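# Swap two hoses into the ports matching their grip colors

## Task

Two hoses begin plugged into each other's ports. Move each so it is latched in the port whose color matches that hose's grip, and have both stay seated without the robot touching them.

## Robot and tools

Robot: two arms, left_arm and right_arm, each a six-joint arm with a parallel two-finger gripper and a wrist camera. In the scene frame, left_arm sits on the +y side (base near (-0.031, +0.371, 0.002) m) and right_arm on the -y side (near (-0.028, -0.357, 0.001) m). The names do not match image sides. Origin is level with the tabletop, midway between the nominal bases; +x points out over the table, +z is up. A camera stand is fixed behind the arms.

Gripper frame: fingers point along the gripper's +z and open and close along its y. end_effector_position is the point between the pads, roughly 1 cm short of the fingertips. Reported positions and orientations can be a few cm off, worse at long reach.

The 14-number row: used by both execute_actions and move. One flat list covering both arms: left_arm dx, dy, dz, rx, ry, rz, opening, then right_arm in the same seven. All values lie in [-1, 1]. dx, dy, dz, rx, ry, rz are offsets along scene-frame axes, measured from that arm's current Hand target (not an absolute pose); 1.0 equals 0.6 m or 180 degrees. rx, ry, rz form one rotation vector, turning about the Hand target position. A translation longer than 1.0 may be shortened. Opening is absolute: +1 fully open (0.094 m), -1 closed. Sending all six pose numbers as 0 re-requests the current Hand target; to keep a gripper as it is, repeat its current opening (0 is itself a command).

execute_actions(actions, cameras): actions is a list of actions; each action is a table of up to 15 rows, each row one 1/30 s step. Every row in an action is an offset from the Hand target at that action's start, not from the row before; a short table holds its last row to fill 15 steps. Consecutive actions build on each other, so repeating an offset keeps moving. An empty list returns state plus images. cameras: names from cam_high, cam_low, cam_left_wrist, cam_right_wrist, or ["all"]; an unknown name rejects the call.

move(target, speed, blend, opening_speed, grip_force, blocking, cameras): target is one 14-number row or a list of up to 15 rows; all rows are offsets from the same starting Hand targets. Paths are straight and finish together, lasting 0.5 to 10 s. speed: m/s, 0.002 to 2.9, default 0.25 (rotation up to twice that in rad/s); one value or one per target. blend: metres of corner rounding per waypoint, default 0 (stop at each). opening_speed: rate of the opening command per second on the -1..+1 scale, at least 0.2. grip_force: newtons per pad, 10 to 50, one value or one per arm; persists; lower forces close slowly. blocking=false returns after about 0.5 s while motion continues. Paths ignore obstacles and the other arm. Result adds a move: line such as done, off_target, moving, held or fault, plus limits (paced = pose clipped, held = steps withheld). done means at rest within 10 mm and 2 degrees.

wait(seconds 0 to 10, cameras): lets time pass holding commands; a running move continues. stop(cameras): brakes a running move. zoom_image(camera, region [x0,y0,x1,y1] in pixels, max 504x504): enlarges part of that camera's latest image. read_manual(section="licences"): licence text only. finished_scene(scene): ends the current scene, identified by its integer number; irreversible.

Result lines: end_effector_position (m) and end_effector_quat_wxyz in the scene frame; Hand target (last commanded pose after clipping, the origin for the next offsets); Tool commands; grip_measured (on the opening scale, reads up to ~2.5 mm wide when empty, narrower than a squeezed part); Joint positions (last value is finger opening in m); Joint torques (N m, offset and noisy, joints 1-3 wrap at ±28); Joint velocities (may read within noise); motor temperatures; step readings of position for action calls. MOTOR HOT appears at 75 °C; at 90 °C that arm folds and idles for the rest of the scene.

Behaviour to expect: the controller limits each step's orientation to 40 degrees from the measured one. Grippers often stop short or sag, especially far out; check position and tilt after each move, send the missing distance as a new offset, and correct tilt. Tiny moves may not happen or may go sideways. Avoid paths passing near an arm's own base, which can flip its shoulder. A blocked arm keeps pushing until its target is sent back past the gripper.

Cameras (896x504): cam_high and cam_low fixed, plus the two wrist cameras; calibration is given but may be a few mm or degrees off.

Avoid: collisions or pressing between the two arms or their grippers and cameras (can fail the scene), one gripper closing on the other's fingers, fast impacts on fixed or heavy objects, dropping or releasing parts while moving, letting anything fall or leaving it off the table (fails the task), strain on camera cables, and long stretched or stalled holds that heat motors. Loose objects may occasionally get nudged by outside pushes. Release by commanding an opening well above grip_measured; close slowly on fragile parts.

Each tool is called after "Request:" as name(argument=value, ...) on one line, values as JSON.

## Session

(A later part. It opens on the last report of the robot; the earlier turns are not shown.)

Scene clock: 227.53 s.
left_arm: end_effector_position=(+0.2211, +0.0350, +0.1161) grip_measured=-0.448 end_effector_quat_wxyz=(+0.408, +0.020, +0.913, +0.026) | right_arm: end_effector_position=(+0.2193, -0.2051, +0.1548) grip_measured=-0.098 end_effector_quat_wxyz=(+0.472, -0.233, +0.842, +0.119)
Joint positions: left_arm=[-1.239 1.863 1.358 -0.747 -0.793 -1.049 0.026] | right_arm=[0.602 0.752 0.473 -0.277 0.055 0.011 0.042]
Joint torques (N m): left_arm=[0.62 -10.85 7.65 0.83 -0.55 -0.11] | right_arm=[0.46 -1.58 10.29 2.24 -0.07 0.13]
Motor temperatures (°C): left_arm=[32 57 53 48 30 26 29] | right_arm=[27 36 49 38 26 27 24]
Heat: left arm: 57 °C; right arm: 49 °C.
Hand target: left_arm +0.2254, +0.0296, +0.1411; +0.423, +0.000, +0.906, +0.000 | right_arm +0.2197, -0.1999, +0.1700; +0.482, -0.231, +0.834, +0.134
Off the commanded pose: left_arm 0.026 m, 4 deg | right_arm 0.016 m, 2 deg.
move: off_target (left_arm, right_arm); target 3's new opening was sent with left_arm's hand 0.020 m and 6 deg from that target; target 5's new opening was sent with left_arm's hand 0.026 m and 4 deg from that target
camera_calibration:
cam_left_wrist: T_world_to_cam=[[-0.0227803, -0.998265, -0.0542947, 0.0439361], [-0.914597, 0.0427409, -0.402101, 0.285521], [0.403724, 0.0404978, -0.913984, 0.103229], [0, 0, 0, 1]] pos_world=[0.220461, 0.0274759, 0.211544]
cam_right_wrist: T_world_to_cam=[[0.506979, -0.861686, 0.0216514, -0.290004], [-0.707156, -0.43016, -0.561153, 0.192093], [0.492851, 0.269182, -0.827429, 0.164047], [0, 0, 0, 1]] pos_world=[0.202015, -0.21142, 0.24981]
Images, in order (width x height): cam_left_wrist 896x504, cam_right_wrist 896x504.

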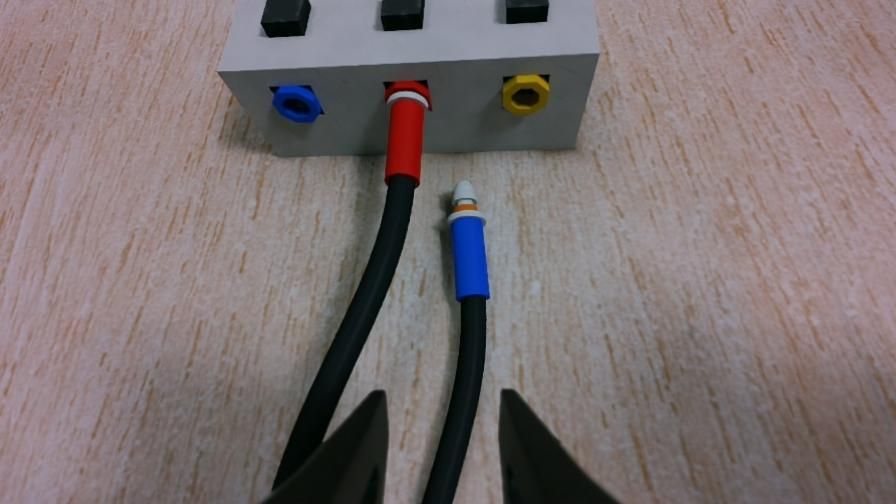

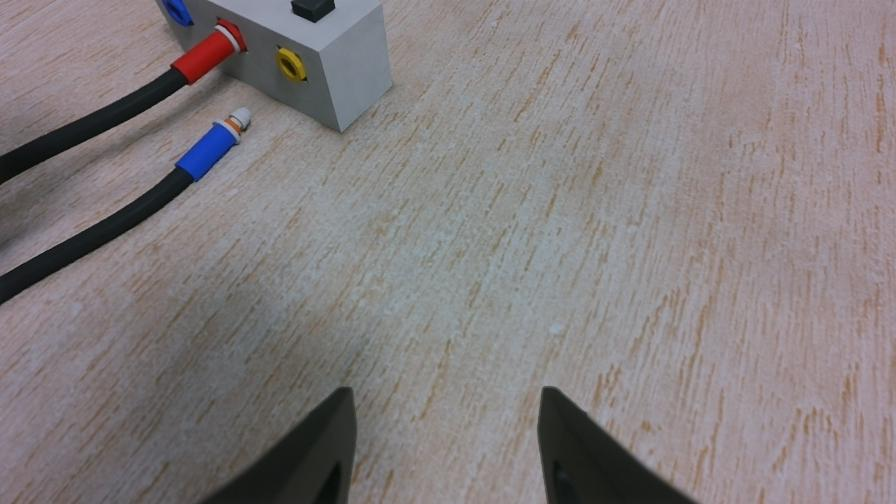

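Request:
move(target=[[0.044,-0.0127,-0.132,0,0,0.008,-0.45,0,0,0,0,0,0,-0.1],[0.122,-0.0127,-0.199,0,0,0.008,-0.45,0,0,0,0,0,0,-0.1]], speed=0.2, blend=[0.01,0], cameras=["cam_left_wrist"])

Scene clock: 237.13 s.
left_arm: end_effector_position=(+0.2966, +0.0270, +0.0212) grip_measured=-0.448 end_effector_quat_wxyz=(+0.421, -0.013, +0.907, +0.014) | right_arm: end_effector_position=(+0.2193, -0.2051, +0.1548) grip_measured=-0.098 end_effector_quat_wxyz=(+0.472, -0.233, +0.842, +0.119)
Joint positions: left_arm=[-1.076 2.119 1.283 -0.252 -0.755 -0.899 0.026] | right_arm=[0.602 0.752 0.473 -0.277 0.055 0.011 0.042]
Joint torques (N m): left_arm=[0.51 -9.11 5.09 1.3 -0.26 0.13] | right_arm=[0.46 -1.59 10.3 2.24 -0.07 0.13]
Motor temperatures (°C): left_arm=[31 59 52 43 29 26 28] | right_arm=[27 36 50 38 26 27 24]
Heat: left arm: 59 °C; right arm: 50 °C.
Hand target: left_arm +0.2985, +0.0219, +0.0217; +0.423, -0.011, +0.906, +0.006 | right_arm +0.2197, -0.1999, +0.1700; +0.482, -0.231, +0.834, +0.134
Off the commanded pose: left_arm 0.005 m, 1 deg | right_arm 0.016 m, 2 deg.
move: off_target (right_arm)
camera_calibration:
cam_left_wrist: T_world_to_cam=[[0.0275745, -0.999609, -0.00473018, 0.0165255], [-0.902439, -0.0228583, -0.430211, 0.315594], [0.429935, 0.0161316, -0.902716, -0.0210725], [0, 0, 0, 1]] pos_world=[0.293409, 0.0240729, 0.116828]
Images, in order (width x height): cam_left_wrist 896x504.

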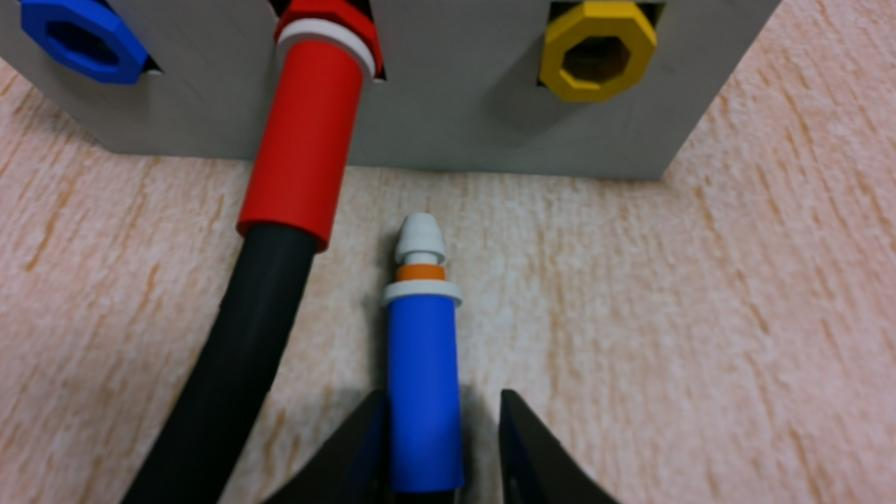

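Request:
move(target=[[0.014,0.006,0.0,0,0,0.011,-0.45,0,0,0,0,0,0,-0.1],[0.014,0.006,0.0,0,0,0.011,-1,0,0,0,0,0,0,-0.1]], speed=0.15, opening_speed=1.5, cameras=["cam_left_wrist"])

Scene clock: 241.20 s.
left_arm: end_effector_position=(+0.3003, +0.0293, +0.0182) grip_measured=-0.676 end_effector_quat_wxyz=(+0.420, -0.016, +0.907, +0.019) | right_arm: end_effector_position=(+0.2193, -0.2051, +0.1548) grip_measured=-0.098 end_effector_quat_wxyz=(+0.472, -0.233, +0.842, +0.119)
Joint positions: left_arm=[-1.067 2.131 1.29 -0.253 -0.756 -0.899 0.015] | right_arm=[0.602 0.752 0.473 -0.277 0.055 0.011 0.042]
Joint torques (N m): left_arm=[1.32 -8.77 6.89 1.07 -0.33 -0.07] | right_arm=[0.47 -1.59 10.3 2.24 -0.07 0.14]
Motor temperatures (°C): left_arm=[31 59 52 43 29 26 28] | right_arm=[27 36 50 38 26 27 24]
Heat: left arm: 59 °C; right arm: 50 °C.
Hand target: left_arm +0.3070, +0.0255, +0.0217; +0.423, -0.027, +0.906, +0.013 | right_arm +0.2197, -0.1999, +0.1700; +0.482, -0.231, +0.834, +0.134
Off the commanded pose: left_arm 0.008 m, 1 deg | right_arm 0.016 m, 2 deg.
move: off_target (right_arm)
camera_calibration:
cam_left_wrist: T_world_to_cam=[[0.0372217, -0.999249, -0.0107401, 0.0159176], [-0.902884, -0.0290222, -0.428903, 0.318002], [0.42827, 0.0256616, -0.903287, -0.0251683], [0, 0, 0, 1]] pos_world=[0.297305, 0.0257806, 0.113829]
Images, in order (width x height): cam_left_wrist 896x504.

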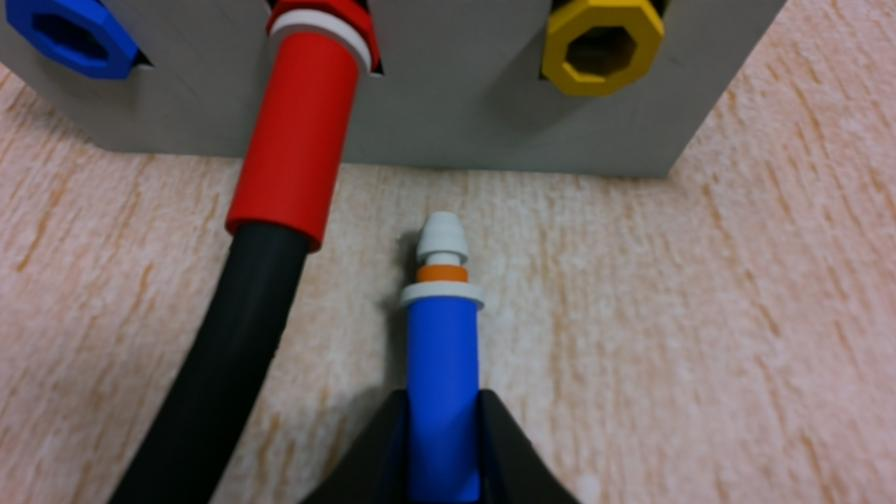

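Request:
move(target=[[-0.045,0.0,0.172,0,0,0,-1,0,0,0,0,0,0,-0.1],[-0.07,0.124,0.172,0,0,-0.0245,-1,0,0,0,0,0,0,-0.1],[-0.072,0.122,0.127,0,0,-0.0245,-1,0,0,0,0,0,0,-0.1],[-0.03,0.122,0.0775,0,0,-0.0245,-1,0,0,0,0,0,0,-0.1],[0.02,0.122,0.0775,0,0,-0.0245,-1,0,0,0,0,0,0,-0.1]], speed=0.18, blend=[0.02,0.02,0.01,0.01,0], cameras=["cam_left_wrist","cam_right_wrist"])

Request:
zoom_image(camera="cam_right_wrist", region=[80, 0, 270, 140])

Scene clock: 250.20 s.
left_arm: end_effector_position=(+0.3097, +0.1102, +0.0577) grip_measured=-0.676 end_effector_quat_wxyz=(+0.410, +0.011, +0.912, +0.014) | right_arm: end_effector_position=(+0.2193, -0.2051, +0.1548) grip_measured=-0.098 end_effector_quat_wxyz=(+0.472, -0.233, +0.842, +0.119)
Joint positions: left_arm=[-0.91 1.814 0.998 -0.155 -0.638 -0.671 0.015] | right_arm=[0.602 0.752 0.473 -0.277 0.055 0.011 0.042]
Joint torques (N m): left_arm=[0.64 -6.97 7.39 1.54 -0.2 0.12] | right_arm=[0.46 -1.59 10.3 2.24 -0.07 0.14]
Motor temperatures (°C): left_arm=[31 59 51 41 29 26 29] | right_arm=[27 36 50 38 26 27 24]
Heat: left arm: 59 °C; right arm: 50 °C.
Hand target: left_arm +0.3189, +0.0987, +0.0682; +0.423, +0.008, +0.906, -0.003 | right_arm +0.2197, -0.1999, +0.1700; +0.482, -0.231, +0.834, +0.134
Off the commanded pose: left_arm 0.018 m, 3 deg | right_arm 0.016 m, 2 deg.
move: off_target (left_arm, right_arm); blend cut to 0.0135 m at target 2
camera_calibration:
cam_left_wrist: T_world_to_cam=[[-0.0164341, -0.999581, -0.0238366, 0.114304], [-0.912563, 0.0247373, -0.408187, 0.341658], [0.408606, 0.0150442, -0.912587, 0.0122202], [0, 0, 0, 1]] pos_world=[0.30867, 0.10562, 0.153337]
cam_right_wrist: T_world_to_cam=[[0.506979, -0.861686, 0.0216514, -0.290004], [-0.707156, -0.43016, -0.561153, 0.192093], [0.492851, 0.269182, -0.827429, 0.164047], [0, 0, 0, 1]] pos_world=[0.202015, -0.21142, 0.24981]
Images, in order (width x height): cam_left_wrist 896x504, cam_right_wrist 896x504.

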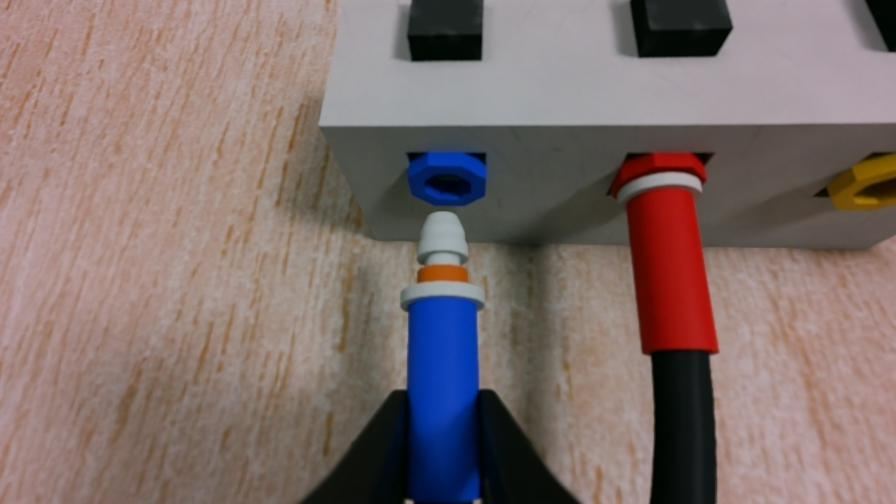

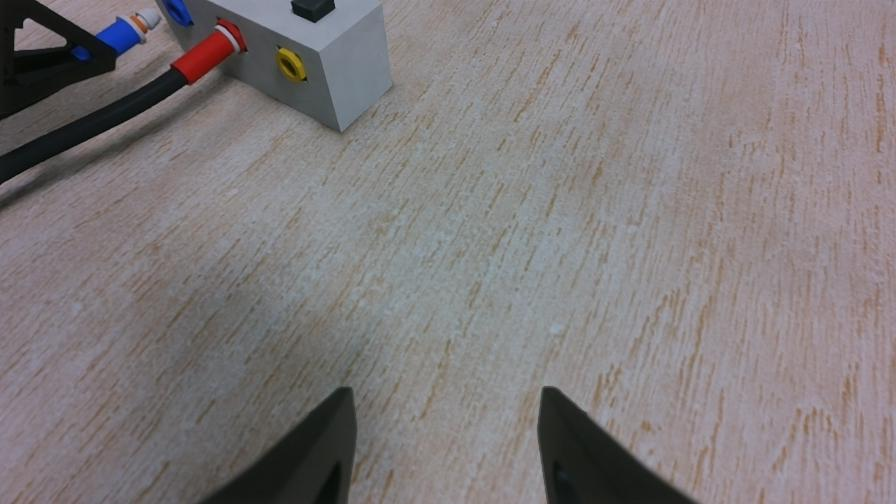

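Scaled by 2.653.

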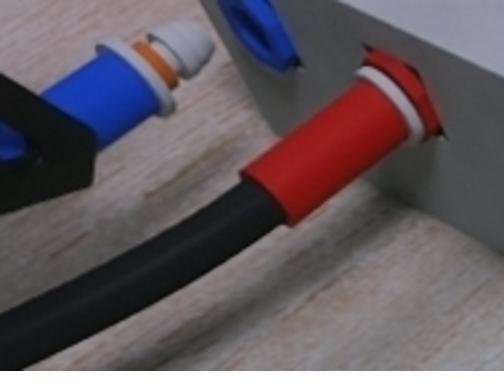

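Request:
move(target=[[-0.1,-0.0025,0.047,0,0,0,-1,0,0,0,0,0,0,-0.1],[-0.05,-0.0025,-0.003,0,0,0,-1,0,0,0,0,0,0,-0.1],[0.052,-0.0055,-0.001,0,-0.01,0.005,-1,0,0,0,0,0,0,-0.1]], speed=0.15, blend=[0.01,0.01,0], cameras=["cam_left_wrist","cam_right_wrist"])

Request:
zoom_image(camera="cam_right_wrist", region=[80, 0, 270, 140])

Scene clock: 258.23 s.
left_arm: end_effector_position=(+0.3338, +0.1105, +0.0529) grip_measured=-0.676 end_effector_quat_wxyz=(+0.416, +0.008, +0.909, +0.028) | right_arm: end_effector_position=(+0.2193, -0.2051, +0.1548) grip_measured=-0.098 end_effector_quat_wxyz=(+0.472, -0.233, +0.842, +0.119)
Joint positions: left_arm=[-0.868 1.887 1.061 -0.129 -0.643 -0.627 0.015] | right_arm=[0.602 0.752 0.473 -0.277 0.055 0.011 0.042]
Joint torques (N m): left_arm=[1.33 -7.35 7.91 1.82 -0.12 0.21] | right_arm=[0.46 -1.58 10.3 2.24 -0.07 0.13]
Motor temperatures (°C): left_arm=[31 56 51 41 29 26 29] | right_arm=[27 36 50 38 26 27 24]
Heat: left arm: 56 °C; right arm: 50 °C.
Hand target: left_arm +0.3502, +0.0955, +0.0676; +0.437, +0.001, +0.899, +0.000 | right_arm +0.2197, -0.1999, +0.1700; +0.482, -0.231, +0.834, +0.134
Off the commanded pose: left_arm 0.027 m, 4 deg | right_arm 0.016 m, 2 deg.
move: off_target (left_arm, right_arm)
camera_calibration:
cam_left_wrist: T_world_to_cam=[[0.000556483, -0.998891, -0.047087, 0.110341], [-0.907748, 0.0192492, -0.419074, 0.361259], [0.419516, 0.0429763, -0.90673, -0.0091027], [0, 0, 0, 1]] pos_world=[0.33169, 0.103656, 0.148336]
cam_right_wrist: T_world_to_cam=[[0.506979, -0.861686, 0.0216514, -0.290004], [-0.707156, -0.43016, -0.561153, 0.192093], [0.492851, 0.269182, -0.827429, 0.164047], [0, 0, 0, 1]] pos_world=[0.202015, -0.21142, 0.24981]
Images, in order (width x height): cam_left_wrist 896x504, cam_right_wrist 896x504.

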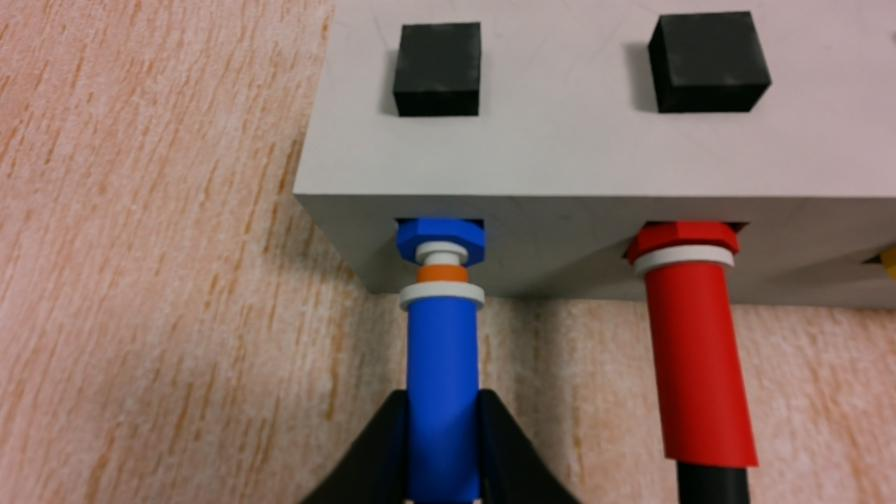

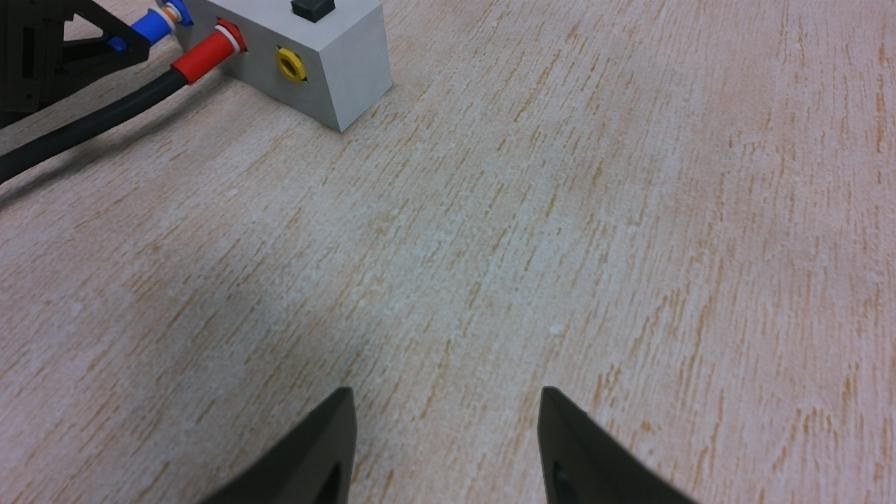

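Scaled by 2.653.

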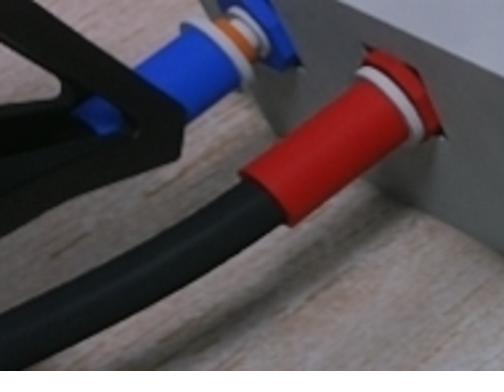

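In. Same push sequence as for red.

Request:
move(target=[[0.0,-0.005,0.03,0,-0.015,0.01,-1,0,0,0,0,0,0,-0.1],[0.09,-0.022,0.04,0,-0.035,0.025,-1,0,0,0,0,0,0,-0.1],[0.2,-0.047,0.06,0,-0.06,0.045,-1,0,0,0,0,0,0,-0.1]], speed=0.18, blend=[0.01,0.01,0], cameras=["cam_left_wrist","cam_right_wrist"])

Request:
zoom_image(camera="cam_right_wrist", region=[80, 0, 270, 140])

Scene clock: 264.23 s.
left_arm: end_effector_position=(+0.3480, +0.1108, +0.0561) grip_measured=-0.676 end_effector_quat_wxyz=(+0.337, +0.058, +0.927, +0.155) | right_arm: end_effector_position=(+0.2193, -0.2051, +0.1548) grip_measured=-0.098 end_effector_quat_wxyz=(+0.472, -0.233, +0.842, +0.119)
Joint positions: left_arm=[-0.861 2.072 1.449 -0.63 -0.702 -0.607 0.015] | right_arm=[0.602 0.752 0.473 -0.277 0.055 0.011 0.042]
Joint torques (N m): left_arm=[8.62 -8.35 12.29 4.21 -1.42 -0.13] | right_arm=[0.47 -1.58 10.3 2.25 -0.07 0.13]
Motor temperatures (°C): left_arm=[31 55 51 43 29 26 29] | right_arm=[27 36 50 38 26 27 24]
Heat: left arm: 55 °C; right arm: 50 °C.
Hand target: left_arm +0.4702, +0.0673, +0.1036; +0.519, -0.063, +0.852, +0.031 | right_arm +0.2197, -0.1999, +0.1700; +0.482, -0.231, +0.834, +0.134
Off the commanded pose: left_arm 0.138 m, 30 deg | right_arm 0.016 m, 2 deg.
move: off_target (left_arm, right_arm)
camera_calibration:
cam_left_wrist: T_world_to_cam=[[-0.00962617, -0.948976, -0.315202, 0.123846], [-0.962875, 0.093838, -0.253112, 0.377086], [0.269775, 0.301063, -0.914649, 0.0117343], [0, 0, 0, 1]] pos_world=[0.361113, 0.0786092, 0.145214]
cam_right_wrist: T_world_to_cam=[[0.506979, -0.861686, 0.0216514, -0.290004], [-0.707156, -0.43016, -0.561153, 0.192093], [0.492851, 0.269182, -0.827429, 0.164047], [0, 0, 0, 1]] pos_world=[0.202015, -0.21142, 0.24981]
Images, in order (width x height): cam_left_wrist 896x504, cam_right_wrist 896x504.

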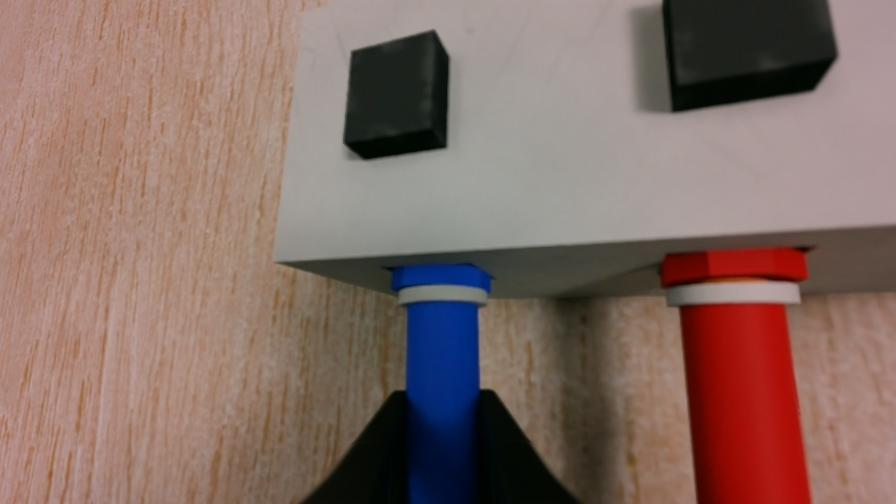

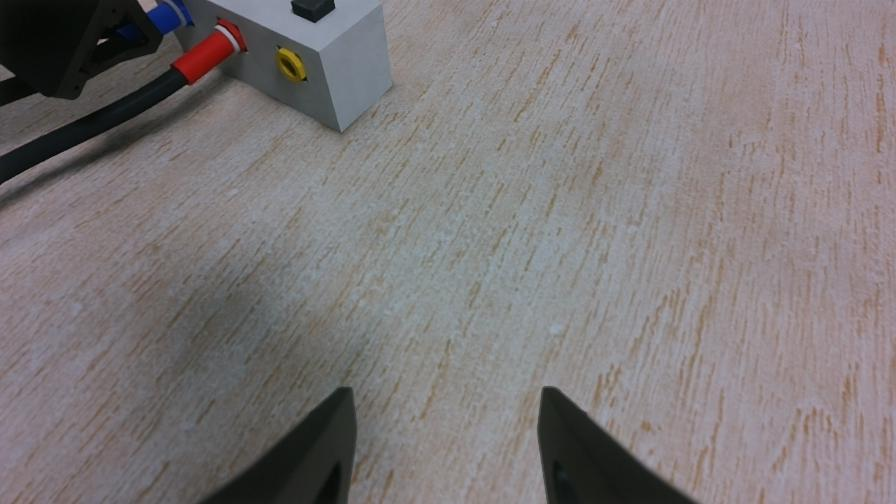

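Scaled by 2.653.

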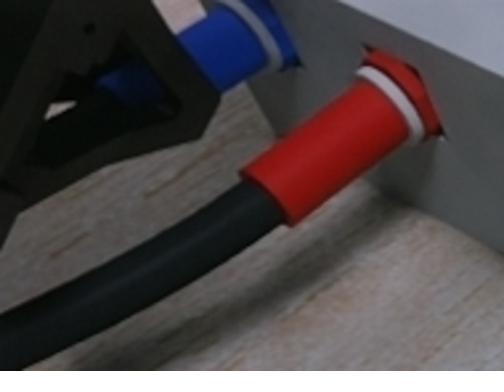

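Request:
move(target=[[0.06,-0.012,0.01,0,0,0,-1,0,0,0,0,0,0,-0.1],[-0.192,0.053,-0.066,-0.0006,0.0696,-0.0439,-1,0,0,0,0,0,0,-0.1],[-0.192,0.053,-0.066,-0.0006,0.0696,-0.0439,-0.3,0,0,0,0,0,0,-0.1],[-0.29,0.056,0.03,-0.0006,0.0696,-0.0439,-0.3,0,0,0,0,0,0,-0.1],[-0.4,0.15,0.1,-0.0006,0.0696,-0.0439,-0.3,0,0,0,0,0,0,-0.1]], speed=0.2, blend=[0,0,0,0.02,0], cameras=["cam_high","cam_left_wrist","cam_right_wrist"])

Request:
zoom_image(camera="cam_right_wrist", region=[80, 0, 270, 140])

Scene clock: 273.50 s.
left_arm: end_effector_position=(+0.2319, +0.1557, +0.1602) grip_measured=-0.302 end_effector_quat_wxyz=(+0.418, +0.005, +0.909, +0.004) | right_arm: end_effector_position=(+0.2193, -0.2051, +0.1548) grip_measured=-0.098 end_effector_quat_wxyz=(+0.472, -0.233, +0.842, +0.119)
Joint positions: left_arm=[-1.039 1.359 0.974 -0.646 -0.709 -0.813 0.033] | right_arm=[0.602 0.752 0.473 -0.277 0.055 0.011 0.042]
Joint torques (N m): left_arm=[-0.23 -5.57 5.08 1.2 -0.47 -0.11] | right_arm=[0.46 -1.58 10.3 2.24 -0.07 0.13]
Motor temperatures (°C): left_arm=[31 55 52 49 29 26 29] | right_arm=[27 36 51 38 26 27 24]
Heat: left arm: 55 °C; right arm: 51 °C.
Hand target: left_arm +0.2302, +0.1573, +0.1636; +0.424, -0.001, +0.906, +0.001 | right_arm +0.2197, -0.1999, +0.1700; +0.482, -0.231, +0.834, +0.134
Off the commanded pose: left_arm 0.004 m, 1 deg | right_arm 0.016 m, 2 deg.
move: off_target (right_arm); target 3's new opening was sent with left_arm's hand 0.020 m and 6 deg from that target
camera_calibration:
cam_left_wrist: T_world_to_cam=[[-0.0137358, -0.999905, -0.00120834, 0.156723], [-0.905973, 0.0129568, -0.423137, 0.314003], [0.423113, -0.00471742, -0.906065, 0.135503], [0, 0, 0, 1]] pos_world=[0.229298, 0.153279, 0.25583]
cam_right_wrist: T_world_to_cam=[[0.506979, -0.861686, 0.0216514, -0.290004], [-0.707156, -0.43016, -0.561153, 0.192093], [0.492851, 0.269182, -0.827429, 0.164047], [0, 0, 0, 1]] pos_world=[0.202015, -0.21142, 0.24981]
Images, in order (width x height): cam_high 896x504, cam_left_wrist 896x504, cam_right_wrist 896x504.

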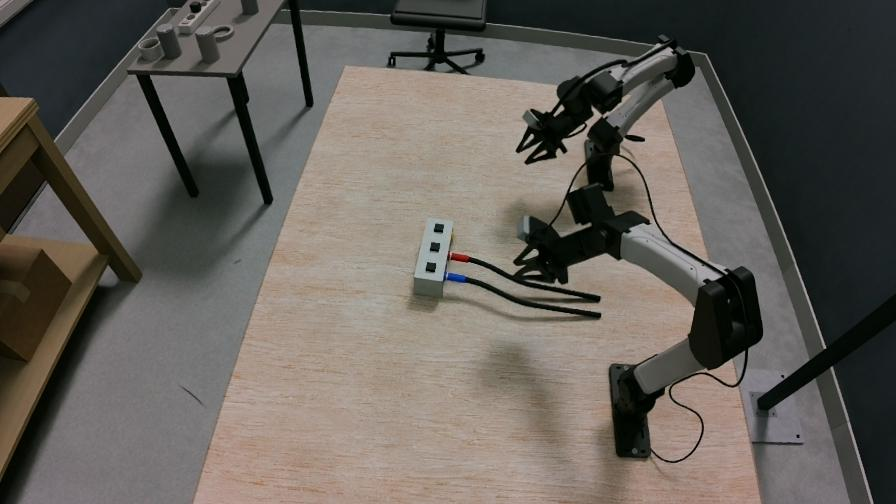

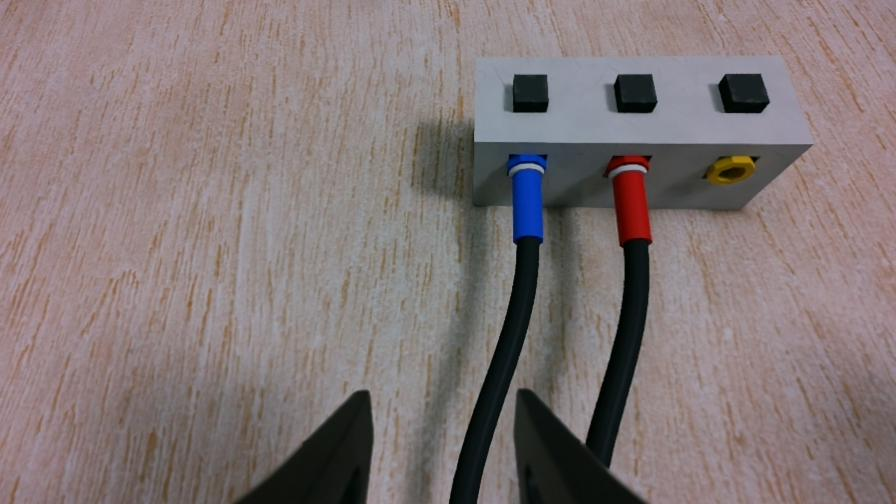

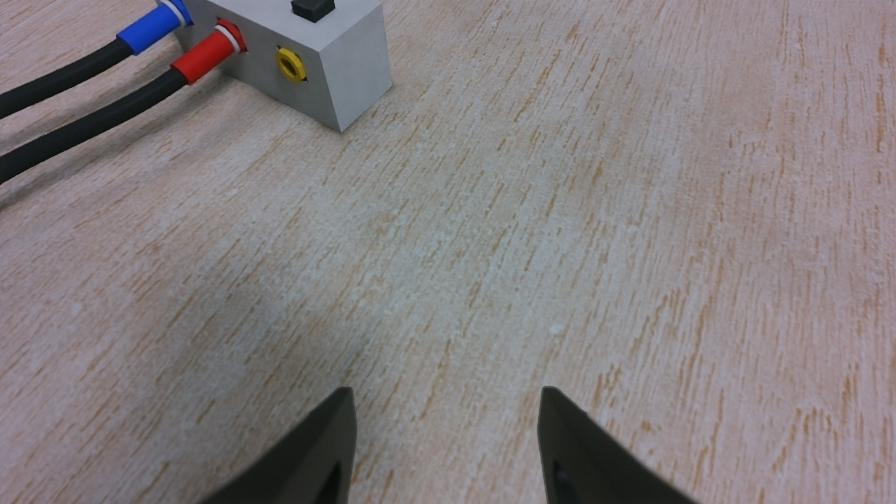

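Scaled by 2.653.

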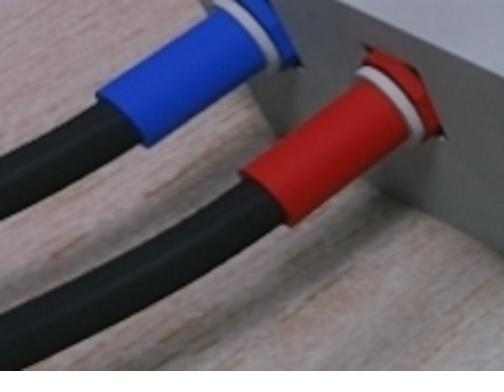

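Request:
finished_scene(scene=2)

The scene is finished: the task was done.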